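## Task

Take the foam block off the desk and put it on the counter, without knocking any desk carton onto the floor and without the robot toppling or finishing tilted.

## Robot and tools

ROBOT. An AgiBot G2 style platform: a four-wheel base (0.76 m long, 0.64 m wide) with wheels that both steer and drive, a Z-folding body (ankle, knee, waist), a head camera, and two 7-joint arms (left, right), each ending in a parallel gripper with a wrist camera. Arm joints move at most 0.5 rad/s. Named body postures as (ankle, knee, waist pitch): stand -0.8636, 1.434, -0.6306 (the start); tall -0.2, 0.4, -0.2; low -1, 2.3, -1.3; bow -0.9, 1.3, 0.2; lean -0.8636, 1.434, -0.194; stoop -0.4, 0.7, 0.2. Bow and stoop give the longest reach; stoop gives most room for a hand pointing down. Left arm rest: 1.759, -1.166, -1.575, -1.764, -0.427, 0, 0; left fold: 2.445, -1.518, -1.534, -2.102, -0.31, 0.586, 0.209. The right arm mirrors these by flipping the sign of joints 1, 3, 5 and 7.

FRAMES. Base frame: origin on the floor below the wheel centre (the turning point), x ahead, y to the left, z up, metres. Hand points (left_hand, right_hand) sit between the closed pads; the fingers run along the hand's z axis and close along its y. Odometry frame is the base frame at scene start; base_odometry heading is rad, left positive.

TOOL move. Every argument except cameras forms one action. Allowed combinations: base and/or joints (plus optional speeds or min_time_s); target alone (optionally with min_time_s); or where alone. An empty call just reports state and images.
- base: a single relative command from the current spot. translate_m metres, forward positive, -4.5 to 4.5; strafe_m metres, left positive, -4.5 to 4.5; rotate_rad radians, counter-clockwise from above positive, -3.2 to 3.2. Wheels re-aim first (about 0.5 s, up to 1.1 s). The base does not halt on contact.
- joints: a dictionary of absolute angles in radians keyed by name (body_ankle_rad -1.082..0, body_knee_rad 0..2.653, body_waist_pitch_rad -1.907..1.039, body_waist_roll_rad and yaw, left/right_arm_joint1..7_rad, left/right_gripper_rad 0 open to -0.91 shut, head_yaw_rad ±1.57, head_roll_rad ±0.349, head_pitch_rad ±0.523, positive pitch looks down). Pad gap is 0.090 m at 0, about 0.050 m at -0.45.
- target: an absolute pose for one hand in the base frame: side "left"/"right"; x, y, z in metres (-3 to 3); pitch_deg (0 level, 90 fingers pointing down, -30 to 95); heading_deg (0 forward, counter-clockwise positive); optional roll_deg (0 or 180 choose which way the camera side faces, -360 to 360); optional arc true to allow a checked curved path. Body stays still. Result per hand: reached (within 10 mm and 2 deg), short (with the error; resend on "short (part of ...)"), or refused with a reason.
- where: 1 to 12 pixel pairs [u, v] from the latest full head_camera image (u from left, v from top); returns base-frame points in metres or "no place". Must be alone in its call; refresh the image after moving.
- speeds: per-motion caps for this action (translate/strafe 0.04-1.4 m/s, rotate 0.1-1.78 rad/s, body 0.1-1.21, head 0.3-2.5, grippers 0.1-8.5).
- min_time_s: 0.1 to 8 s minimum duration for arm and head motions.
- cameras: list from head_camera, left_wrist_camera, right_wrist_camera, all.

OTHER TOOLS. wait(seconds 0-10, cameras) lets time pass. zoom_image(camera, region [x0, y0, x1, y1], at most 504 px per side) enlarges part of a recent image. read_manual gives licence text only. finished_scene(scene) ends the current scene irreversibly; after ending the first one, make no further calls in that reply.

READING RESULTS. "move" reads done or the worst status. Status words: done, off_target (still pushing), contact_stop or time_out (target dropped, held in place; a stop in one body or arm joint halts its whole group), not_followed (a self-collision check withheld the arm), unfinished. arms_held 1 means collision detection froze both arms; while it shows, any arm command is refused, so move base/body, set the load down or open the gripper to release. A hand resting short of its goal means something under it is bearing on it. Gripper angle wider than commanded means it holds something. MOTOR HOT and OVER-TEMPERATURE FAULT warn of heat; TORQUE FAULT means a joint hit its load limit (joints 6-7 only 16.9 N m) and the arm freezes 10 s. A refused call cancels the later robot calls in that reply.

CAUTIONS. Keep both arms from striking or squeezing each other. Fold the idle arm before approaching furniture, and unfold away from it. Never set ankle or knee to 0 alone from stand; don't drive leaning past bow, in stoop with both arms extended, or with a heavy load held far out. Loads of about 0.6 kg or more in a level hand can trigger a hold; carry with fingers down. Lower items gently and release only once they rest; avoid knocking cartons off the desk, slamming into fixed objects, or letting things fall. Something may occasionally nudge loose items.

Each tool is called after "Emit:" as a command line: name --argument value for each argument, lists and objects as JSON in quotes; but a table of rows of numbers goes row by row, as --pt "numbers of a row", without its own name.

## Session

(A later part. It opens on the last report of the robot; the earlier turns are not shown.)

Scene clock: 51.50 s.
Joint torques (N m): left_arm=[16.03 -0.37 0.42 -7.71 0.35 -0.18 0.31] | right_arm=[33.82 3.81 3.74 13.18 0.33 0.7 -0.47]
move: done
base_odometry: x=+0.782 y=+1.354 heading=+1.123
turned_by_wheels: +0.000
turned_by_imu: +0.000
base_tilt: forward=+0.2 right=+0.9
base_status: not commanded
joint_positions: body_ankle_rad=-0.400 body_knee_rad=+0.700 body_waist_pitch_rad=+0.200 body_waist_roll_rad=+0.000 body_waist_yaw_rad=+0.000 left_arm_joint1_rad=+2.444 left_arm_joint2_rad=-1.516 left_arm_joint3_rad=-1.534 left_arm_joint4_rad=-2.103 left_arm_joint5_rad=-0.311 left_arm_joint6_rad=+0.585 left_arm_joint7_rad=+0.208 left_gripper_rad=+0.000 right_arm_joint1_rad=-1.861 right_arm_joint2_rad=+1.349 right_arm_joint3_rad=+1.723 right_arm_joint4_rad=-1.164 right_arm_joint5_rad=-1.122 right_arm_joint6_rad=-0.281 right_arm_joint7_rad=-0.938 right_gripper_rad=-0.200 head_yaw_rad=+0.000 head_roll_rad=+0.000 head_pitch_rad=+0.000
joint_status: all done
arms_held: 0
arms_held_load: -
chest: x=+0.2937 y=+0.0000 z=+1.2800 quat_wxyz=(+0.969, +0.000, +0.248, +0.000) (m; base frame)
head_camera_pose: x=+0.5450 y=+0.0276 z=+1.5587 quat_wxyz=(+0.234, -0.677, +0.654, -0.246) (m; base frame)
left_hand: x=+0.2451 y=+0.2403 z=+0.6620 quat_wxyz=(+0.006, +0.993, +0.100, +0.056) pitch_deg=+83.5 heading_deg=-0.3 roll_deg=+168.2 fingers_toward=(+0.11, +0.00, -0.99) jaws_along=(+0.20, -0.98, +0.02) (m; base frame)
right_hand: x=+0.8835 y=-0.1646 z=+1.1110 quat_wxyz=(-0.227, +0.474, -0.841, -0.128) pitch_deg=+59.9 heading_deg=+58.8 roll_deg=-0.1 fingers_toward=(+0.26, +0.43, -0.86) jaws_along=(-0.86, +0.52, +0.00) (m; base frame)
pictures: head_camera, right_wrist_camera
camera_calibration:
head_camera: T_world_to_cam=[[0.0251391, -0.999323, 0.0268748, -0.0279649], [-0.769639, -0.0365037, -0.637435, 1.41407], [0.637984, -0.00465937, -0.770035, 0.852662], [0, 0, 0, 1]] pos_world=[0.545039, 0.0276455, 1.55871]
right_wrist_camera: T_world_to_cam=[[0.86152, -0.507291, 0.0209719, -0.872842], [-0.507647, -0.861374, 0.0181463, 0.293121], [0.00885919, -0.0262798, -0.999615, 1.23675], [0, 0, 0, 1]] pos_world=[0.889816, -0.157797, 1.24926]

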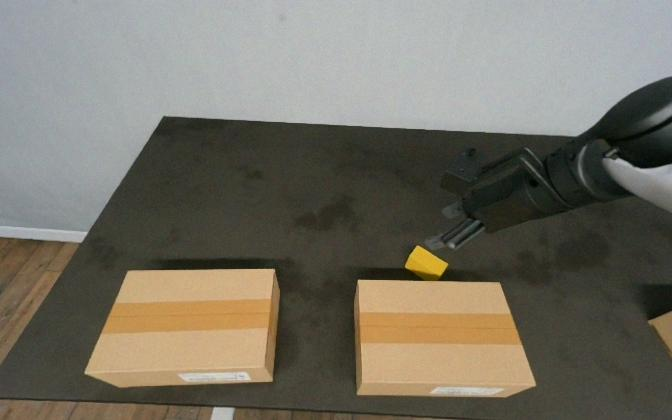

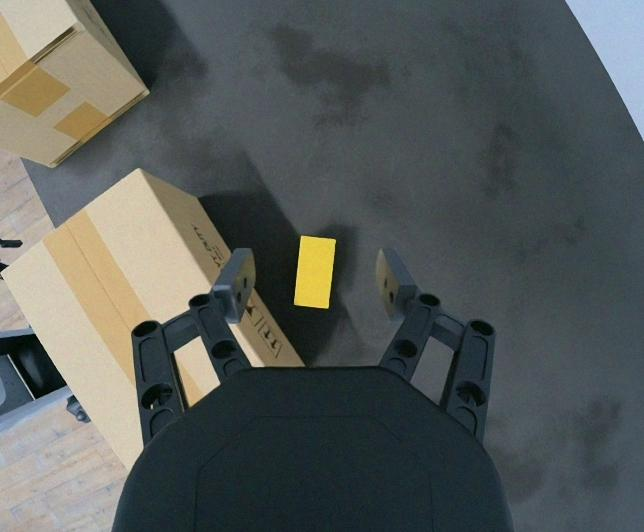

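Emit:
move --joints '{"right_gripper_rad":-0.36}'

Emit:
move --target '{"side":"right","x":0.889,"y":-0.17,"z":1.05,"pitch_deg":68,"heading_deg":55,"roll_deg":0}' --cameras '["right_wrist_camera"]'

Scene clock: 54.57 s.
Joint torques (N m): left_arm=[15.78 0.11 0.44 -7.75 0.43 -0.2 0.31] | right_arm=[32.99 3.49 3.63 13.2 0.4 0.77 -0.42]
move: done
base_odometry: x=+0.782 y=+1.354 heading=+1.123
turned_by_wheels: +0.000
turned_by_imu: +0.000
base_tilt: forward=+0.2 right=+0.8
base_status: not commanded
joint_positions: body_ankle_rad=-0.400 body_knee_rad=+0.700 body_waist_pitch_rad=+0.200 body_waist_roll_rad=+0.000 body_waist_yaw_rad=+0.000 left_arm_joint1_rad=+2.444 left_arm_joint2_rad=-1.516 left_arm_joint3_rad=-1.534 left_arm_joint4_rad=-2.103 left_arm_joint5_rad=-0.311 left_arm_joint6_rad=+0.585 left_arm_joint7_rad=+0.208 left_gripper_rad=+0.000 right_arm_joint1_rad=-1.861 right_arm_joint2_rad=+1.349 right_arm_joint3_rad=+1.723 right_arm_joint4_rad=-1.164 right_arm_joint5_rad=-1.122 right_arm_joint6_rad=-0.281 right_arm_joint7_rad=-0.938 right_gripper_rad=-0.359 head_yaw_rad=+0.000 head_roll_rad=+0.000 head_pitch_rad=+0.000
joint_status: all done
arms_held: 0
arms_held_load: -
chest: x=+0.2937 y=+0.0000 z=+1.2800 quat_wxyz=(+0.969, +0.000, +0.248, +0.000) (m; base frame)
head_camera_pose: x=+0.5450 y=+0.0276 z=+1.5587 quat_wxyz=(+0.234, -0.677, +0.654, -0.246) (m; base frame)
left_hand: x=+0.2451 y=+0.2403 z=+0.6620 quat_wxyz=(+0.006, +0.993, +0.100, +0.056) pitch_deg=+83.5 heading_deg=-0.3 roll_deg=+168.2 fingers_toward=(+0.11, +0.00, -0.99) jaws_along=(+0.20, -0.98, +0.02) (m; base frame)
right_hand: x=+0.8835 y=-0.1646 z=+1.1110 quat_wxyz=(-0.227, +0.474, -0.841, -0.128) pitch_deg=+59.9 heading_deg=+58.8 roll_deg=-0.1 fingers_toward=(+0.26, +0.43, -0.86) jaws_along=(-0.86, +0.52, +0.00) (m; base frame)
pictures: none

Scene clock: 55.67 s.
Joint torques (N m): left_arm=[15.79 0.04 0.4 -7.66 0.45 -0.19 0.38] | right_arm=[36.12 1.9 2.64 13.15 1.02 0.05 0.21]
move: done
base_odometry: x=+0.782 y=+1.354 heading=+1.123
turned_by_wheels: +0.000
turned_by_imu: +0.000
base_tilt: forward=+0.2 right=+0.8
base_status: not commanded
joint_positions: body_ankle_rad=-0.400 body_knee_rad=+0.700 body_waist_pitch_rad=+0.200 body_waist_roll_rad=+0.000 body_waist_yaw_rad=+0.000 left_arm_joint1_rad=+2.444 left_arm_joint2_rad=-1.516 left_arm_joint3_rad=-1.534 left_arm_joint4_rad=-2.103 left_arm_joint5_rad=-0.311 left_arm_joint6_rad=+0.585 left_arm_joint7_rad=+0.208 left_gripper_rad=+0.000 right_arm_joint1_rad=-1.987 right_arm_joint2_rad=+1.439 right_arm_joint3_rad=+1.711 right_arm_joint4_rad=-1.087 right_arm_joint5_rad=-1.105 right_arm_joint6_rad=-0.390 right_arm_joint7_rad=-0.880 right_gripper_rad=-0.360 head_yaw_rad=+0.000 head_roll_rad=+0.000 head_pitch_rad=+0.000
joint_status: not commanded
arms_held: 0
arms_held_load: -
chest: x=+0.2937 y=+0.0000 z=+1.2800 quat_wxyz=(+0.969, +0.000, +0.248, +0.000) (m; base frame)
head_camera_pose: x=+0.5450 y=+0.0276 z=+1.5587 quat_wxyz=(+0.234, -0.677, +0.654, -0.246) (m; base frame)
left_hand: x=+0.2451 y=+0.2403 z=+0.6620 quat_wxyz=(+0.006, +0.993, +0.100, +0.056) pitch_deg=+83.5 heading_deg=-0.3 roll_deg=+168.2 fingers_toward=(+0.11, +0.00, -0.99) jaws_along=(+0.20, -0.98, +0.02) (m; base frame)
right_hand: x=+0.8887 y=-0.1703 z=+1.0501 quat_wxyz=(-0.169, +0.453, -0.871, -0.089) pitch_deg=+67.9 heading_deg=+55.2 roll_deg=+0.2 fingers_toward=(+0.21, +0.31, -0.93) jaws_along=(-0.82, +0.57, +0.00) (m; base frame)
right_hand_status: reached (straight line, to end with the hand's camera side up, planned for 0.6 s): 0 mm and 0.1 deg off.
pictures: right_wrist_camera
camera_calibration:
right_wrist_camera: T_world_to_cam=[[0.82752, -0.561177, 0.0170526, -0.853768], [-0.556398, -0.815657, 0.15851, 0.19567], [-0.0750429, -0.140658, -0.98721, 1.21765], [0, 0, 0, 1]] pos_world=[0.906756, -0.148243, 1.18562]

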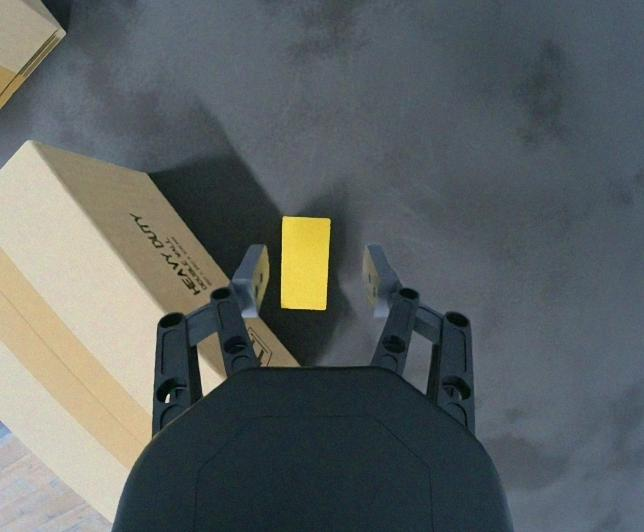

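Emit:
move --target '{"side":"right","x":0.888,"y":-0.169,"z":0.991,"pitch_deg":68,"heading_deg":55,"roll_deg":0}'

Emit:
move --joints '{"right_gripper_rad":-0.85}' --cameras '["right_wrist_camera"]'

Scene clock: 57.70 s.
Joint torques (N m): left_arm=[15.84 -0.28 0.44 -7.7 0.44 -0.18 0.35] | right_arm=[37.18 -0.06 3.37 12.33 0.9 0.53 0.25]
move: done
base_odometry: x=+0.782 y=+1.354 heading=+1.123
turned_by_wheels: +0.000
turned_by_imu: +0.000
base_tilt: forward=+0.2 right=+0.8
base_status: not commanded
joint_positions: body_ankle_rad=-0.400 body_knee_rad=+0.700 body_waist_pitch_rad=+0.200 body_waist_roll_rad=+0.000 body_waist_yaw_rad=+0.000 left_arm_joint1_rad=+2.444 left_arm_joint2_rad=-1.516 left_arm_joint3_rad=-1.534 left_arm_joint4_rad=-2.103 left_arm_joint5_rad=-0.311 left_arm_joint6_rad=+0.585 left_arm_joint7_rad=+0.208 left_gripper_rad=+0.000 right_arm_joint1_rad=-2.089 right_arm_joint2_rad=+1.436 right_arm_joint3_rad=+1.720 right_arm_joint4_rad=-1.109 right_arm_joint5_rad=-1.084 right_arm_joint6_rad=-0.325 right_arm_joint7_rad=-0.772 right_gripper_rad=-0.360 head_yaw_rad=+0.000 head_roll_rad=+0.000 head_pitch_rad=+0.000
joint_status: not commanded
arms_held: 0
arms_held_load: -
chest: x=+0.2937 y=+0.0000 z=+1.2800 quat_wxyz=(+0.969, +0.000, +0.248, +0.000) (m; base frame)
head_camera_pose: x=+0.5450 y=+0.0276 z=+1.5587 quat_wxyz=(+0.234, -0.677, +0.654, -0.246) (m; base frame)
left_hand: x=+0.2451 y=+0.2403 z=+0.6620 quat_wxyz=(+0.006, +0.993, +0.100, +0.056) pitch_deg=+83.5 heading_deg=-0.3 roll_deg=+168.2 fingers_toward=(+0.11, +0.00, -0.99) jaws_along=(+0.20, -0.98, +0.02) (m; base frame)
right_hand: x=+0.8868 y=-0.1686 z=+0.9899 quat_wxyz=(-0.167, +0.454, -0.871, -0.088) pitch_deg=+68.2 heading_deg=+55.3 roll_deg=+0.2 fingers_toward=(+0.21, +0.31, -0.93) jaws_along=(-0.82, +0.57, +0.00) (m; base frame)
right_hand_status: reached (straight line, to end with the hand's camera side up, planned for 0.6 s): 2 mm and 0.2 deg off.
pictures: none

Scene clock: 58.57 s.
Joint torques (N m): left_arm=[15.64 -0.29 0.55 -7.72 0.4 -0.19 0.34] | right_arm=[36.7 -0.21 3.27 12.07 0.92 0.68 0.18]
move: off_target
base_odometry: x=+0.782 y=+1.354 heading=+1.123
turned_by_wheels: +0.000
turned_by_imu: +0.000
base_tilt: forward=+0.3 right=+0.9
base_status: not commanded
joint_positions: body_ankle_rad=-0.400 body_knee_rad=+0.700 body_waist_pitch_rad=+0.200 body_waist_roll_rad=+0.000 body_waist_yaw_rad=+0.000 left_arm_joint1_rad=+2.444 left_arm_joint2_rad=-1.516 left_arm_joint3_rad=-1.534 left_arm_joint4_rad=-2.103 left_arm_joint5_rad=-0.311 left_arm_joint6_rad=+0.585 left_arm_joint7_rad=+0.208 left_gripper_rad=+0.000 right_arm_joint1_rad=-2.089 right_arm_joint2_rad=+1.436 right_arm_joint3_rad=+1.721 right_arm_joint4_rad=-1.109 right_arm_joint5_rad=-1.084 right_arm_joint6_rad=-0.325 right_arm_joint7_rad=-0.772 right_gripper_rad=-0.619 head_yaw_rad=+0.000 head_roll_rad=+0.000 head_pitch_rad=+0.000
joint_status: right_gripper_rad off_target (ended at -0.619, target -0.850)
arms_held: 0
arms_held_load: -
chest: x=+0.2937 y=+0.0000 z=+1.2800 quat_wxyz=(+0.969, +0.000, +0.248, +0.000) (m; base frame)
head_camera_pose: x=+0.5450 y=+0.0276 z=+1.5587 quat_wxyz=(+0.234, -0.677, +0.654, -0.246) (m; base frame)
left_hand: x=+0.2451 y=+0.2403 z=+0.6620 quat_wxyz=(+0.006, +0.993, +0.100, +0.056) pitch_deg=+83.5 heading_deg=-0.3 roll_deg=+168.2 fingers_toward=(+0.11, +0.00, -0.99) jaws_along=(+0.20, -0.98, +0.02) (m; base frame)
right_hand: x=+0.8870 y=-0.1686 z=+0.9902 quat_wxyz=(-0.168, +0.454, -0.871, -0.088) pitch_deg=+68.2 heading_deg=+55.3 roll_deg=+0.2 fingers_toward=(+0.21, +0.31, -0.93) jaws_along=(-0.82, +0.57, +0.00) (m; base frame)
pictures: right_wrist_camera
camera_calibration:
right_wrist_camera: T_world_to_cam=[[0.828401, -0.559861, 0.0175629, -0.851581], [-0.554868, -0.815916, 0.162488, 0.200237], [-0.076641, -0.144351, -0.986554, 1.15877], [0, 0, 0, 1]] pos_world=[0.905364, -0.146121, 1.12561]

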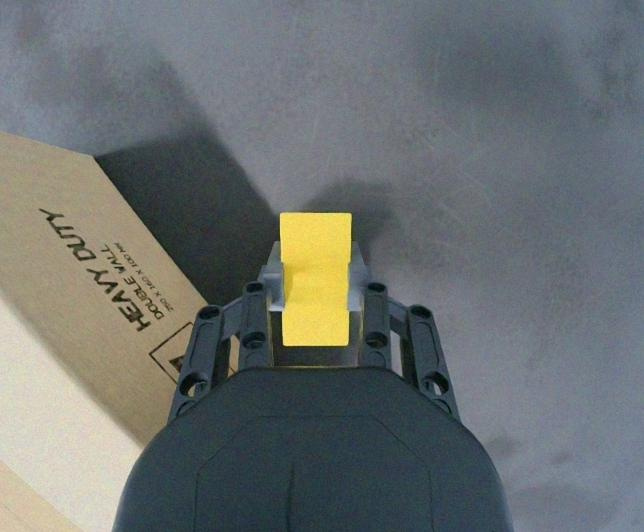

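Emit:
move --target '{"side":"right","x":0.85,"y":-0.19,"z":1.19,"pitch_deg":62,"heading_deg":50,"roll_deg":0,"arc":true}'

Emit:
move --base '{"translate_m":-0.6}'

Emit:
move --base '{"rotate_rad":-3.12}' --speeds '{"rotate_rad":1.0}'

Emit:
move --base '{"translate_m":2.2}' --cameras '["head_camera","right_wrist_camera"]'

Emit:
move --pt "100 300" --pt "250 300" --pt "300 200" --pt "400 300" --pt "500 200" --pt "336 350"

Scene clock: 63.37 s.
Joint torques (N m): left_arm=[15.91 -0.14 0.53 -7.48 0.36 -0.22 0.42] | right_arm=[30.54 2.14 3.33 13.18 0.39 0.21 -0.48]
move: done
base_odometry: x=+0.782 y=+1.354 heading=+1.123
turned_by_wheels: +0.000
turned_by_imu: -0.001
base_tilt: forward=+0.2 right=+0.8
base_status: not commanded
joint_positions: body_ankle_rad=-0.400 body_knee_rad=+0.700 body_waist_pitch_rad=+0.200 body_waist_roll_rad=+0.000 body_waist_yaw_rad=+0.000 left_arm_joint1_rad=+2.444 left_arm_joint2_rad=-1.516 left_arm_joint3_rad=-1.534 left_arm_joint4_rad=-2.103 left_arm_joint5_rad=-0.311 left_arm_joint6_rad=+0.585 left_arm_joint7_rad=+0.208 left_gripper_rad=+0.000 right_arm_joint1_rad=-1.601 right_arm_joint2_rad=+1.349 right_arm_joint3_rad=+1.674 right_arm_joint4_rad=-1.301 right_arm_joint5_rad=-1.081 right_arm_joint6_rad=-0.481 right_arm_joint7_rad=-0.945 right_gripper_rad=-0.619 head_yaw_rad=+0.000 head_roll_rad=+0.000 head_pitch_rad=+0.000
joint_status: not commanded
arms_held: 0
arms_held_load: -
chest: x=+0.2937 y=+0.0000 z=+1.2800 quat_wxyz=(+0.969, +0.000, +0.248, +0.000) (m; base frame)
head_camera_pose: x=+0.5450 y=+0.0276 z=+1.5587 quat_wxyz=(+0.234, -0.677, +0.654, -0.246) (m; base frame)
left_hand: x=+0.2450 y=+0.2403 z=+0.6620 quat_wxyz=(+0.006, +0.993, +0.100, +0.056) pitch_deg=+83.5 heading_deg=-0.3 roll_deg=+168.2 fingers_toward=(+0.11, +0.00, -0.99) jaws_along=(+0.20, -0.98, +0.02) (m; base frame)
right_hand: x=+0.8502 y=-0.1893 z=+1.1890 quat_wxyz=(-0.219, +0.411, -0.879, -0.102) pitch_deg=+62.1 heading_deg=+50.0 roll_deg=-0.1 fingers_toward=(+0.30, +0.36, -0.88) jaws_along=(-0.77, +0.64, +0.00) (m; base frame)
right_hand_status: reached (straight line, to end with the hand's camera side up, planned for 1.3 s): 1 mm and 0.1 deg off.
pictures: none

Scene clock: 67.13 s.
Joint torques (N m): left_arm=[15.14 -0.03 0.46 -8.14 0.38 -0.21 0.34] | right_arm=[29.38 2.33 3.58 13.47 0.42 0.46 -0.23]
move: done
base_odometry: x=+0.524 y=+0.813 heading=+1.121
turned_by_wheels: -0.003
turned_by_imu: -0.002
base_tilt: forward=+0.2 right=+0.9
base_status: done
joint_positions: body_ankle_rad=-0.400 body_knee_rad=+0.700 body_waist_pitch_rad=+0.200 body_waist_roll_rad=+0.000 body_waist_yaw_rad=+0.000 left_arm_joint1_rad=+2.445 left_arm_joint2_rad=-1.516 left_arm_joint3_rad=-1.534 left_arm_joint4_rad=-2.102 left_arm_joint5_rad=-0.311 left_arm_joint6_rad=+0.586 left_arm_joint7_rad=+0.208 left_gripper_rad=+0.000 right_arm_joint1_rad=-1.599 right_arm_joint2_rad=+1.349 right_arm_joint3_rad=+1.674 right_arm_joint4_rad=-1.301 right_arm_joint5_rad=-1.082 right_arm_joint6_rad=-0.482 right_arm_joint7_rad=-0.946 right_gripper_rad=-0.619 head_yaw_rad=+0.000 head_roll_rad=+0.000 head_pitch_rad=+0.000
joint_status: not commanded
arms_held: 0
arms_held_load: -
chest: x=+0.2933 y=+0.0000 z=+1.2802 quat_wxyz=(+0.969, +0.000, +0.247, +0.000) (m; base frame)
head_camera_pose: x=+0.5444 y=+0.0276 z=+1.5590 quat_wxyz=(+0.234, -0.677, +0.653, -0.246) (m; base frame)
left_hand: x=+0.2435 y=+0.2403 z=+0.6620 quat_wxyz=(+0.006, +0.993, +0.100, +0.055) pitch_deg=+83.6 heading_deg=-0.3 roll_deg=+168.2 fingers_toward=(+0.11, +0.00, -0.99) jaws_along=(+0.20, -0.98, +0.02) (m; base frame)
right_hand: x=+0.8496 y=-0.1894 z=+1.1903 quat_wxyz=(-0.219, +0.411, -0.879, -0.102) pitch_deg=+62.0 heading_deg=+49.9 roll_deg=-0.1 fingers_toward=(+0.30, +0.36, -0.88) jaws_along=(-0.77, +0.64, +0.00) (m; base frame)
pictures: none

Scene clock: 72.23 s.
Joint torques (N m): left_arm=[15.04 0.06 0.5 -8.14 0.39 -0.27 0.33] | right_arm=[29.74 4.25 3.72 13.17 0.69 0.39 -0.17]
move: done
base_odometry: x=+0.525 y=+0.813 heading=-1.999
turned_by_wheels: -3.120
turned_by_imu: -3.100
base_tilt: forward=+0.2 right=+0.8
base_status: done
joint_positions: body_ankle_rad=-0.400 body_knee_rad=+0.700 body_waist_pitch_rad=+0.200 body_waist_roll_rad=+0.000 body_waist_yaw_rad=+0.000 left_arm_joint1_rad=+2.445 left_arm_joint2_rad=-1.517 left_arm_joint3_rad=-1.534 left_arm_joint4_rad=-2.102 left_arm_joint5_rad=-0.311 left_arm_joint6_rad=+0.586 left_arm_joint7_rad=+0.208 left_gripper_rad=+0.000 right_arm_joint1_rad=-1.600 right_arm_joint2_rad=+1.346 right_arm_joint3_rad=+1.674 right_arm_joint4_rad=-1.301 right_arm_joint5_rad=-1.082 right_arm_joint6_rad=-0.482 right_arm_joint7_rad=-0.946 right_gripper_rad=-0.619 head_yaw_rad=+0.000 head_roll_rad=+0.000 head_pitch_rad=+0.000
joint_status: not commanded
arms_held: 0
arms_held_load: -
chest: x=+0.2934 y=+0.0000 z=+1.2801 quat_wxyz=(+0.969, +0.000, +0.247, +0.000) (m; base frame)
head_camera_pose: x=+0.5446 y=+0.0275 z=+1.5589 quat_wxyz=(+0.234, -0.677, +0.654, -0.246) (m; base frame)
left_hand: x=+0.2437 y=+0.2402 z=+0.6620 quat_wxyz=(+0.006, +0.993, +0.100, +0.055) pitch_deg=+83.6 heading_deg=-0.2 roll_deg=+168.3 fingers_toward=(+0.11, +0.00, -0.99) jaws_along=(+0.20, -0.98, +0.02) (m; base frame)
right_hand: x=+0.8498 y=-0.1905 z=+1.1898 quat_wxyz=(-0.219, +0.409, -0.880, -0.103) pitch_deg=+62.0 heading_deg=+50.0 roll_deg=+0.1 fingers_toward=(+0.30, +0.36, -0.88) jaws_along=(-0.77, +0.64, +0.00) (m; base frame)
pictures: none

Scene clock: 79.33 s.
Joint torques (N m): left_arm=[15.91 0.33 0.54 -7.82 0.22 -0.23 0.26] | right_arm=[29.85 4.1 3.6 13.47 0.62 0.43 -0.18]
move: done
base_odometry: x=-0.379 y=-1.193 heading=-1.993
turned_by_wheels: +0.006
turned_by_imu: +0.002
base_tilt: forward=+0.2 right=+0.8
base_status: done
joint_positions: body_ankle_rad=-0.400 body_knee_rad=+0.700 body_waist_pitch_rad=+0.200 body_waist_roll_rad=+0.000 body_waist_yaw_rad=+0.000 left_arm_joint1_rad=+2.444 left_arm_joint2_rad=-1.517 left_arm_joint3_rad=-1.534 left_arm_joint4_rad=-2.102 left_arm_joint5_rad=-0.311 left_arm_joint6_rad=+0.586 left_arm_joint7_rad=+0.208 left_gripper_rad=+0.000 right_arm_joint1_rad=-1.600 right_arm_joint2_rad=+1.346 right_arm_joint3_rad=+1.674 right_arm_joint4_rad=-1.301 right_arm_joint5_rad=-1.082 right_arm_joint6_rad=-0.482 right_arm_joint7_rad=-0.946 right_gripper_rad=-0.619 head_yaw_rad=+0.000 head_roll_rad=+0.000 head_pitch_rad=+0.000
joint_status: not commanded
arms_held: 0
arms_held_load: -
chest: x=+0.2937 y=+0.0000 z=+1.2800 quat_wxyz=(+0.969, +0.000, +0.248, +0.000) (m; base frame)
head_camera_pose: x=+0.5449 y=+0.0276 z=+1.5587 quat_wxyz=(+0.234, -0.677, +0.654, -0.246) (m; base frame)
left_hand: x=+0.2445 y=+0.2402 z=+0.6620 quat_wxyz=(+0.006, +0.993, +0.100, +0.056) pitch_deg=+83.6 heading_deg=-0.2 roll_deg=+168.3 fingers_toward=(+0.11, +0.00, -0.99) jaws_along=(+0.20, -0.98, +0.02) (m; base frame)
right_hand: x=+0.8498 y=-0.1902 z=+1.1891 quat_wxyz=(-0.219, +0.410, -0.880, -0.103) pitch_deg=+62.0 heading_deg=+50.1 roll_deg=+0.2 fingers_toward=(+0.30, +0.36, -0.88) jaws_along=(-0.77, +0.64, +0.00) (m; base frame)
pictures: head_camera, right_wrist_camera
camera_calibration:
head_camera: T_world_to_cam=[[0.0251374, -0.999323, 0.0268768, -0.0279647], [-0.769599, -0.036504, -0.637483, 1.41404], [0.638033, -0.00465972, -0.769995, 0.852637], [0, 0, 0, 1]] pos_world=[0.544939, 0.0276455, 1.55871]
right_wrist_camera: T_world_to_cam=[[0.773674, -0.633316, 0.0184262, -0.804748], [-0.633233, -0.77195, 0.0557529, 0.331568], [-0.0210851, -0.0548026, -0.998275, 1.33276], [0, 0, 0, 1]] pos_world=[0.860674, -0.180667, 1.3268]

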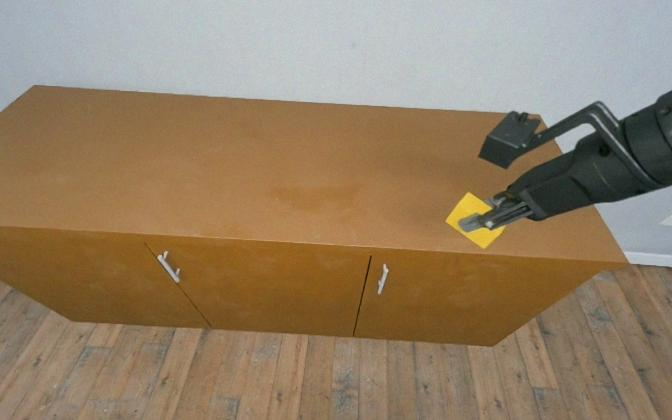

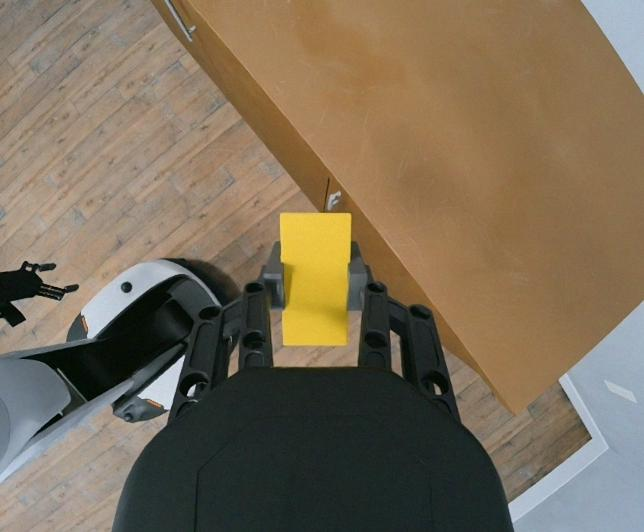

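Scene clock: 79.33 s.
Joint torques (N m): left_arm=[15.91 0.33 0.54 -7.82 0.22 -0.23 0.26] | right_arm=[29.85 4.1 3.6 13.47 0.62 0.43 -0.18]
base_odometry: x=-0.379 y=-1.193 heading=-1.993
turned_by_wheels: +0.000
turned_by_imu: +0.000
base_tilt: forward=+0.2 right=+0.8
where, head_camera: pixel (100, 300): x +1.017, y +0.866, z +0.425; pixel (250, 300): x +1.004, y +0.305, z +0.500; pixel (300, 200): x +1.103, y +0.118, z +0.919; pixel (400, 300): x +0.990, y -0.197, z +0.573; pixel (500, 200): x +0.861, y -0.214, z +1.213; pixel (336, 350): x +0.987, y -0.005, z +0.025. By the robot's depth camera.
base_status: done
joint_positions: body_ankle_rad=-0.400 body_knee_rad=+0.700 body_waist_pitch_rad=+0.200 body_waist_roll_rad=+0.000 body_waist_yaw_rad=+0.000 left_arm_joint1_rad=+2.444 left_arm_joint2_rad=-1.517 left_arm_joint3_rad=-1.534 left_arm_joint4_rad=-2.102 left_arm_joint5_rad=-0.311 left_arm_joint6_rad=+0.586 left_arm_joint7_rad=+0.208 left_gripper_rad=+0.000 right_arm_joint1_rad=-1.600 right_arm_joint2_rad=+1.346 right_arm_joint3_rad=+1.674 right_arm_joint4_rad=-1.301 right_arm_joint5_rad=-1.082 right_arm_joint6_rad=-0.482 right_arm_joint7_rad=-0.946 right_gripper_rad=-0.619 head_yaw_rad=+0.000 head_roll_rad=+0.000 head_pitch_rad=+0.000
joint_status: not commanded
arms_held: 0
arms_held_load: -
chest: x=+0.2937 y=+0.0000 z=+1.2800 quat_wxyz=(+0.969, +0.000, +0.248, +0.000) (m; base frame)
head_camera_pose: x=+0.5449 y=+0.0276 z=+1.5587 quat_wxyz=(+0.234, -0.677, +0.654, -0.246) (m; base frame)
left_hand: x=+0.2445 y=+0.2402 z=+0.6620 quat_wxyz=(+0.006, +0.993, +0.100, +0.056) pitch_deg=+83.6 heading_deg=-0.2 roll_deg=+168.3 fingers_toward=(+0.11, +0.00, -0.99) jaws_along=(+0.20, -0.98, +0.02) (m; base frame)
right_hand: x=+0.8498 y=-0.1902 z=+1.1891 quat_wxyz=(-0.219, +0.410, -0.880, -0.103) pitch_deg=+62.0 heading_deg=+50.1 roll_deg=+0.2 fingers_toward=(+0.30, +0.36, -0.88) jaws_along=(-0.77, +0.64, +0.00) (m; base frame)
pictures: none

Emit:
move --base '{"translate_m":0.4}' --cameras '["head_camera"]'

Emit:
move --target '{"side":"right","x":0.86,"y":-0.19,"z":0.965,"pitch_deg":68,"heading_deg":52,"roll_deg":0}' --cameras '["head_camera","right_wrist_camera"]'

Emit:
move --pt "336 200" --pt "380 240" --pt "300 230" --pt "400 150"

Scene clock: 84.17 s.
Joint torques (N m): left_arm=[16.27 -0.19 0.47 -7.78 0.39 -0.21 0.19] | right_arm=[29.62 3.71 3.88 13.28 0.61 0.39 -0.15]
move: done
base_odometry: x=-0.542 y=-1.558 heading=-1.992
turned_by_wheels: +0.001
turned_by_imu: +0.000
base_tilt: forward=+0.2 right=+0.8
base_status: done
joint_positions: body_ankle_rad=-0.400 body_knee_rad=+0.700 body_waist_pitch_rad=+0.200 body_waist_roll_rad=+0.000 body_waist_yaw_rad=+0.000 left_arm_joint1_rad=+2.443 left_arm_joint2_rad=-1.517 left_arm_joint3_rad=-1.534 left_arm_joint4_rad=-2.102 left_arm_joint5_rad=-0.311 left_arm_joint6_rad=+0.586 left_arm_joint7_rad=+0.208 left_gripper_rad=+0.000 right_arm_joint1_rad=-1.600 right_arm_joint2_rad=+1.346 right_arm_joint3_rad=+1.674 right_arm_joint4_rad=-1.301 right_arm_joint5_rad=-1.082 right_arm_joint6_rad=-0.482 right_arm_joint7_rad=-0.946 right_gripper_rad=-0.619 head_yaw_rad=+0.000 head_roll_rad=+0.000 head_pitch_rad=+0.000
joint_status: not commanded
arms_held: 0
arms_held_load: -
chest: x=+0.2936 y=+0.0000 z=+1.2800 quat_wxyz=(+0.969, +0.000, +0.248, +0.000) (m; base frame)
head_camera_pose: x=+0.5449 y=+0.0277 z=+1.5588 quat_wxyz=(+0.234, -0.677, +0.654, -0.246) (m; base frame)
left_hand: x=+0.2450 y=+0.2402 z=+0.6620 quat_wxyz=(+0.006, +0.993, +0.100, +0.056) pitch_deg=+83.5 heading_deg=-0.2 roll_deg=+168.3 fingers_toward=(+0.11, +0.00, -0.99) jaws_along=(+0.20, -0.98, +0.02) (m; base frame)
right_hand: x=+0.8498 y=-0.1902 z=+1.1893 quat_wxyz=(-0.219, +0.410, -0.880, -0.103) pitch_deg=+62.0 heading_deg=+50.1 roll_deg=+0.2 fingers_toward=(+0.30, +0.36, -0.88) jaws_along=(-0.77, +0.64, +0.00) (m; base frame)
pictures: head_camera
camera_calibration:
head_camera: T_world_to_cam=[[0.0251374, -0.999323, 0.0268768, -0.0279647], [-0.769599, -0.036504, -0.637483, 1.41404], [0.638033, -0.00465972, -0.769995, 0.852637], [0, 0, 0, 1]] pos_world=[0.544939, 0.0276455, 1.55871]

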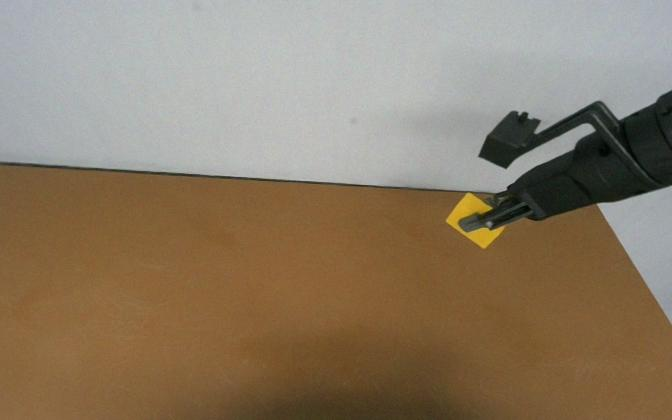

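Scene clock: 85.93 s.
Joint torques (N m): left_arm=[15.71 0.25 0.37 -7.55 0.27 -0.22 0.23] | right_arm=[34.34 2.54 3.7 11.2 0.78 0.8 0.3]
move: done
base_odometry: x=-0.542 y=-1.558 heading=-1.992
turned_by_wheels: +0.000
turned_by_imu: +0.000
base_tilt: forward=+0.3 right=+0.9
base_status: not commanded
joint_positions: body_ankle_rad=-0.400 body_knee_rad=+0.700 body_waist_pitch_rad=+0.200 body_waist_roll_rad=+0.000 body_waist_yaw_rad=+0.000 left_arm_joint1_rad=+2.443 left_arm_joint2_rad=-1.517 left_arm_joint3_rad=-1.534 left_arm_joint4_rad=-2.102 left_arm_joint5_rad=-0.311 left_arm_joint6_rad=+0.586 left_arm_joint7_rad=+0.208 left_gripper_rad=+0.000 right_arm_joint1_rad=-2.035 right_arm_joint2_rad=+1.374 right_arm_joint3_rad=+1.699 right_arm_joint4_rad=-1.305 right_arm_joint5_rad=-1.055 right_arm_joint6_rad=-0.265 right_arm_joint7_rad=-0.632 right_gripper_rad=-0.619 head_yaw_rad=+0.000 head_roll_rad=+0.000 head_pitch_rad=+0.000
joint_status: not commanded
arms_held: 0
arms_held_load: -
chest: x=+0.2936 y=+0.0000 z=+1.2800 quat_wxyz=(+0.969, +0.000, +0.248, +0.000) (m; base frame)
head_camera_pose: x=+0.5449 y=+0.0277 z=+1.5588 quat_wxyz=(+0.234, -0.677, +0.653, -0.246) (m; base frame)
left_hand: x=+0.2450 y=+0.2402 z=+0.6620 quat_wxyz=(+0.006, +0.993, +0.100, +0.056) pitch_deg=+83.5 heading_deg=-0.2 roll_deg=+168.3 fingers_toward=(+0.11, +0.00, -0.99) jaws_along=(+0.20, -0.98, +0.02) (m; base frame)
right_hand: x=+0.8595 y=-0.1910 z=+0.9650 quat_wxyz=(-0.171, +0.430, -0.883, -0.084) pitch_deg=+68.0 heading_deg=+52.1 roll_deg=+0.3 fingers_toward=(+0.23, +0.30, -0.93) jaws_along=(-0.79, +0.62, +0.00) (m; base frame)
right_hand_status: reached (straight line, to end with the hand's camera side up, planned for 1.3 s): 1 mm and 0.1 deg off.
pictures: head_camera, right_wrist_camera
camera_calibration:
head_camera: T_world_to_cam=[[0.0251301, -0.999323, 0.0268809, -0.0279671], [-0.76946, -0.0365019, -0.637651, 1.41422], [0.638201, -0.00465952, -0.769856, 0.852469], [0, 0, 0, 1]] pos_world=[0.54484, 0.0276455, 1.55881]
right_wrist_camera: T_world_to_cam=[[0.795945, -0.605132, 0.0169038, -0.820951], [-0.599547, -0.78412, 0.16031, 0.217336], [-0.0837543, -0.137733, -0.986922, 1.13624], [0, 0, 0, 1]] pos_world=[0.8789, -0.16987, 1.10041]

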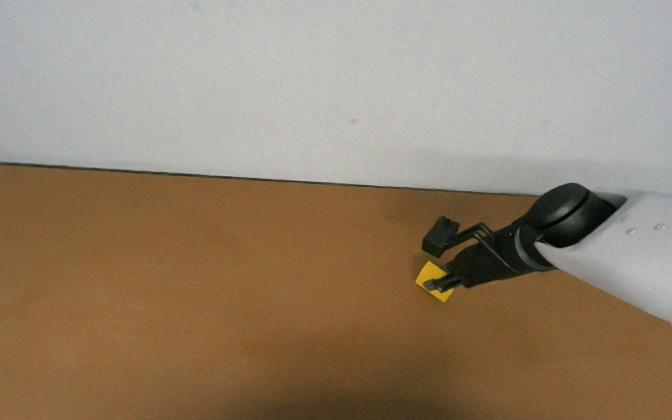

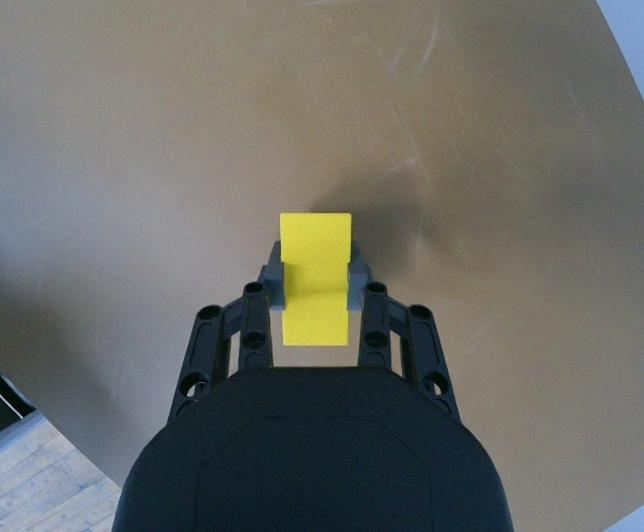

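Scene clock: 85.93 s.
Joint torques (N m): left_arm=[15.71 0.25 0.37 -7.55 0.27 -0.22 0.23] | right_arm=[34.34 2.54 3.7 11.2 0.78 0.8 0.3]
base_odometry: x=-0.542 y=-1.558 heading=-1.992
turned_by_wheels: +0.000
turned_by_imu: +0.000
base_tilt: forward=+0.3 right=+0.9
where, head_camera: pixel (336, 200): x +1.107, y +0.023, z +0.920; pixel (380, 240): x +0.985, y -0.086, z +0.919; pixel (300, 230): x +1.006, y +0.109, z +0.919; pixel (400, 150): x +1.196, y -0.137, z +1.022. By the robot's depth camera.
base_status: not commanded
joint_positions: body_ankle_rad=-0.400 body_knee_rad=+0.700 body_waist_pitch_rad=+0.200 body_waist_roll_rad=+0.000 body_waist_yaw_rad=+0.000 left_arm_joint1_rad=+2.443 left_arm_joint2_rad=-1.517 left_arm_joint3_rad=-1.534 left_arm_joint4_rad=-2.102 left_arm_joint5_rad=-0.311 left_arm_joint6_rad=+0.586 left_arm_joint7_rad=+0.208 left_gripper_rad=+0.000 right_arm_joint1_rad=-2.035 right_arm_joint2_rad=+1.374 right_arm_joint3_rad=+1.699 right_arm_joint4_rad=-1.305 right_arm_joint5_rad=-1.055 right_arm_joint6_rad=-0.265 right_arm_joint7_rad=-0.632 right_gripper_rad=-0.619 head_yaw_rad=+0.000 head_roll_rad=+0.000 head_pitch_rad=+0.000
joint_status: not commanded
arms_held: 0
arms_held_load: -
chest: x=+0.2936 y=+0.0000 z=+1.2800 quat_wxyz=(+0.969, +0.000, +0.248, +0.000) (m; base frame)
head_camera_pose: x=+0.5449 y=+0.0277 z=+1.5588 quat_wxyz=(+0.234, -0.677, +0.653, -0.246) (m; base frame)
left_hand: x=+0.2450 y=+0.2402 z=+0.6620 quat_wxyz=(+0.006, +0.993, +0.100, +0.056) pitch_deg=+83.5 heading_deg=-0.2 roll_deg=+168.3 fingers_toward=(+0.11, +0.00, -0.99) jaws_along=(+0.20, -0.98, +0.02) (m; base frame)
right_hand: x=+0.8595 y=-0.1910 z=+0.9650 quat_wxyz=(-0.171, +0.430, -0.883, -0.084) pitch_deg=+68.0 heading_deg=+52.1 roll_deg=+0.3 fingers_toward=(+0.23, +0.30, -0.93) jaws_along=(-0.79, +0.62, +0.00) (m; base frame)
right_hand_status: reached (straight line, to end with the hand's camera side up, planned for 1.3 s): 1 mm and 0.1 deg off.
pictures: none

Counter z≈0.918; release at 0.942.

Emit:
move --target '{"side":"right","x":0.86,"y":-0.19,"z":0.942,"pitch_deg":68,"heading_deg":52,"roll_deg":0}'

Emit:
move --joints '{"right_gripper_rad":-0.35}' --speeds '{"right_gripper_rad":0.6}'

Emit:
move --target '{"side":"right","x":0.85,"y":-0.19,"z":1.03,"pitch_deg":66,"heading_deg":52,"roll_deg":0}' --cameras '["right_wrist_camera"]'

Scene clock: 87.93 s.
Joint torques (N m): left_arm=[15.77 0.06 0.35 -7.72 0.36 -0.17 0.21] | right_arm=[34.78 2.12 3.45 10.46 0.61 0.63 0.01]
move: done
base_odometry: x=-0.542 y=-1.558 heading=-1.992
turned_by_wheels: +0.000
turned_by_imu: +0.000
base_tilt: forward=+0.2 right=+0.9
base_status: not commanded
joint_positions: body_ankle_rad=-0.400 body_knee_rad=+0.700 body_waist_pitch_rad=+0.200 body_waist_roll_rad=+0.000 body_waist_yaw_rad=+0.000 left_arm_joint1_rad=+2.444 left_arm_joint2_rad=-1.517 left_arm_joint3_rad=-1.534 left_arm_joint4_rad=-2.102 left_arm_joint5_rad=-0.311 left_arm_joint6_rad=+0.586 left_arm_joint7_rad=+0.208 left_gripper_rad=+0.000 right_arm_joint1_rad=-2.076 right_arm_joint2_rad=+1.374 right_arm_joint3_rad=+1.703 right_arm_joint4_rad=-1.289 right_arm_joint5_rad=-1.053 right_arm_joint6_rad=-0.238 right_arm_joint7_rad=-0.604 right_gripper_rad=-0.619 head_yaw_rad=+0.000 head_roll_rad=+0.000 head_pitch_rad=+0.000
joint_status: not commanded
arms_held: 0
arms_held_load: -
chest: x=+0.2936 y=+0.0000 z=+1.2801 quat_wxyz=(+0.969, +0.000, +0.247, +0.000) (m; base frame)
head_camera_pose: x=+0.5448 y=+0.0276 z=+1.5588 quat_wxyz=(+0.234, -0.677, +0.653, -0.246) (m; base frame)
left_hand: x=+0.2449 y=+0.2402 z=+0.6620 quat_wxyz=(+0.006, +0.993, +0.100, +0.056) pitch_deg=+83.5 heading_deg=-0.2 roll_deg=+168.3 fingers_toward=(+0.11, +0.00, -0.99) jaws_along=(+0.20, -0.98, +0.02) (m; base frame)
right_hand: x=+0.8642 y=-0.1905 z=+0.9500 quat_wxyz=(-0.177, +0.430, -0.881, -0.082) pitch_deg=+67.5 heading_deg=+50.9 roll_deg=-1.2 fingers_toward=(+0.24, +0.30, -0.92) jaws_along=(-0.79, +0.62, -0.01) (m; base frame)
right_hand_status: reached (straight line, to end with the hand's camera side up, planned for 0.4 s): 9 mm and 0.7 deg off.
pictures: none

Scene clock: 89.10 s.
Joint torques (N m): left_arm=[15.79 0.18 0.47 -7.83 0.35 -0.18 0.26] | right_arm=[34.75 1.21 3.54 10.86 0.49 0.65 0.18]
move: done
base_odometry: x=-0.542 y=-1.558 heading=-1.992
turned_by_wheels: +0.000
turned_by_imu: +0.000
base_tilt: forward=+0.2 right=+0.9
base_status: not commanded
joint_positions: body_ankle_rad=-0.400 body_knee_rad=+0.700 body_waist_pitch_rad=+0.200 body_waist_roll_rad=+0.000 body_waist_yaw_rad=+0.000 left_arm_joint1_rad=+2.444 left_arm_joint2_rad=-1.517 left_arm_joint3_rad=-1.534 left_arm_joint4_rad=-2.102 left_arm_joint5_rad=-0.311 left_arm_joint6_rad=+0.586 left_arm_joint7_rad=+0.208 left_gripper_rad=+0.000 right_arm_joint1_rad=-2.076 right_arm_joint2_rad=+1.374 right_arm_joint3_rad=+1.703 right_arm_joint4_rad=-1.289 right_arm_joint5_rad=-1.053 right_arm_joint6_rad=-0.238 right_arm_joint7_rad=-0.604 right_gripper_rad=-0.351 head_yaw_rad=+0.000 head_roll_rad=+0.000 head_pitch_rad=+0.000
joint_status: all done
arms_held: 0
arms_held_load: -
chest: x=+0.2936 y=+0.0000 z=+1.2801 quat_wxyz=(+0.969, +0.000, +0.247, +0.000) (m; base frame)
head_camera_pose: x=+0.5448 y=+0.0276 z=+1.5588 quat_wxyz=(+0.234, -0.677, +0.653, -0.246) (m; base frame)
left_hand: x=+0.2449 y=+0.2402 z=+0.6620 quat_wxyz=(+0.006, +0.993, +0.100, +0.056) pitch_deg=+83.5 heading_deg=-0.2 roll_deg=+168.3 fingers_toward=(+0.11, +0.00, -0.99) jaws_along=(+0.20, -0.98, +0.02) (m; base frame)
right_hand: x=+0.8641 y=-0.1905 z=+0.9499 quat_wxyz=(-0.177, +0.430, -0.881, -0.082) pitch_deg=+67.5 heading_deg=+50.9 roll_deg=-1.2 fingers_toward=(+0.24, +0.30, -0.92) jaws_along=(-0.79, +0.62, -0.01) (m; base frame)
pictures: none

Scene clock: 90.37 s.
Joint torques (N m): left_arm=[15.77 0.2 0.46 -7.84 0.3 -0.19 0.36] | right_arm=[34.22 2.18 3.61 11.42 0.12 0.29 -0.34]
move: done
base_odometry: x=-0.542 y=-1.558 heading=-1.992
turned_by_wheels: +0.000
turned_by_imu: +0.000
base_tilt: forward=+0.3 right=+0.8
base_status: not commanded
joint_positions: body_ankle_rad=-0.400 body_knee_rad=+0.700 body_waist_pitch_rad=+0.200 body_waist_roll_rad=+0.000 body_waist_yaw_rad=+0.000 left_arm_joint1_rad=+2.444 left_arm_joint2_rad=-1.517 left_arm_joint3_rad=-1.534 left_arm_joint4_rad=-2.102 left_arm_joint5_rad=-0.311 left_arm_joint6_rad=+0.586 left_arm_joint7_rad=+0.208 left_gripper_rad=+0.000 right_arm_joint1_rad=-1.863 right_arm_joint2_rad=+1.349 right_arm_joint3_rad=+1.689 right_arm_joint4_rad=-1.397 right_arm_joint5_rad=-1.061 right_arm_joint6_rad=-0.295 right_arm_joint7_rad=-0.684 right_gripper_rad=-0.350 head_yaw_rad=+0.000 head_roll_rad=+0.000 head_pitch_rad=+0.000
joint_status: not commanded
arms_held: 0
arms_held_load: -
chest: x=+0.2936 y=+0.0000 z=+1.2801 quat_wxyz=(+0.969, +0.000, +0.247, +0.000) (m; base frame)
head_camera_pose: x=+0.5448 y=+0.0277 z=+1.5588 quat_wxyz=(+0.234, -0.677, +0.653, -0.246) (m; base frame)
left_hand: x=+0.2449 y=+0.2402 z=+0.6620 quat_wxyz=(+0.006, +0.993, +0.100, +0.056) pitch_deg=+83.5 heading_deg=-0.2 roll_deg=+168.3 fingers_toward=(+0.11, +0.00, -0.99) jaws_along=(+0.20, -0.98, +0.02) (m; base frame)
right_hand: x=+0.8498 y=-0.1892 z=+1.0288 quat_wxyz=(-0.186, +0.429, -0.879, -0.091) pitch_deg=+66.1 heading_deg=+52.1 roll_deg=+0.0 fingers_toward=(+0.25, +0.32, -0.91) jaws_along=(-0.79, +0.61, +0.00) (m; base frame)
right_hand_status: reached (straight line, to end with the hand's camera side up, planned for 0.8 s): 1 mm and 0.1 deg off.
pictures: right_wrist_camera
camera_calibration:
right_wrist_camera: T_world_to_cam=[[0.797146, -0.603483, 0.0191735, -0.816289], [-0.600703, -0.789468, 0.126081, 0.237895], [-0.0609508, -0.112022, -0.991835, 1.18914], [0, 0, 0, 1]] pos_world=[0.866084, -0.171596, 1.16508]

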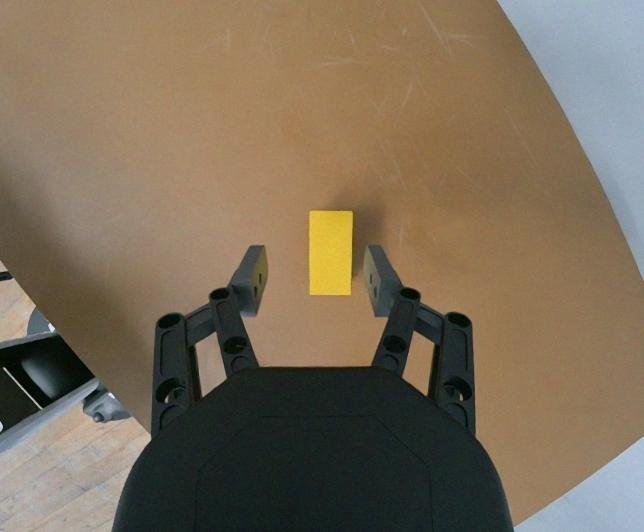

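Emit:
finished_scene --scene 2

The scene is finished: the task was done.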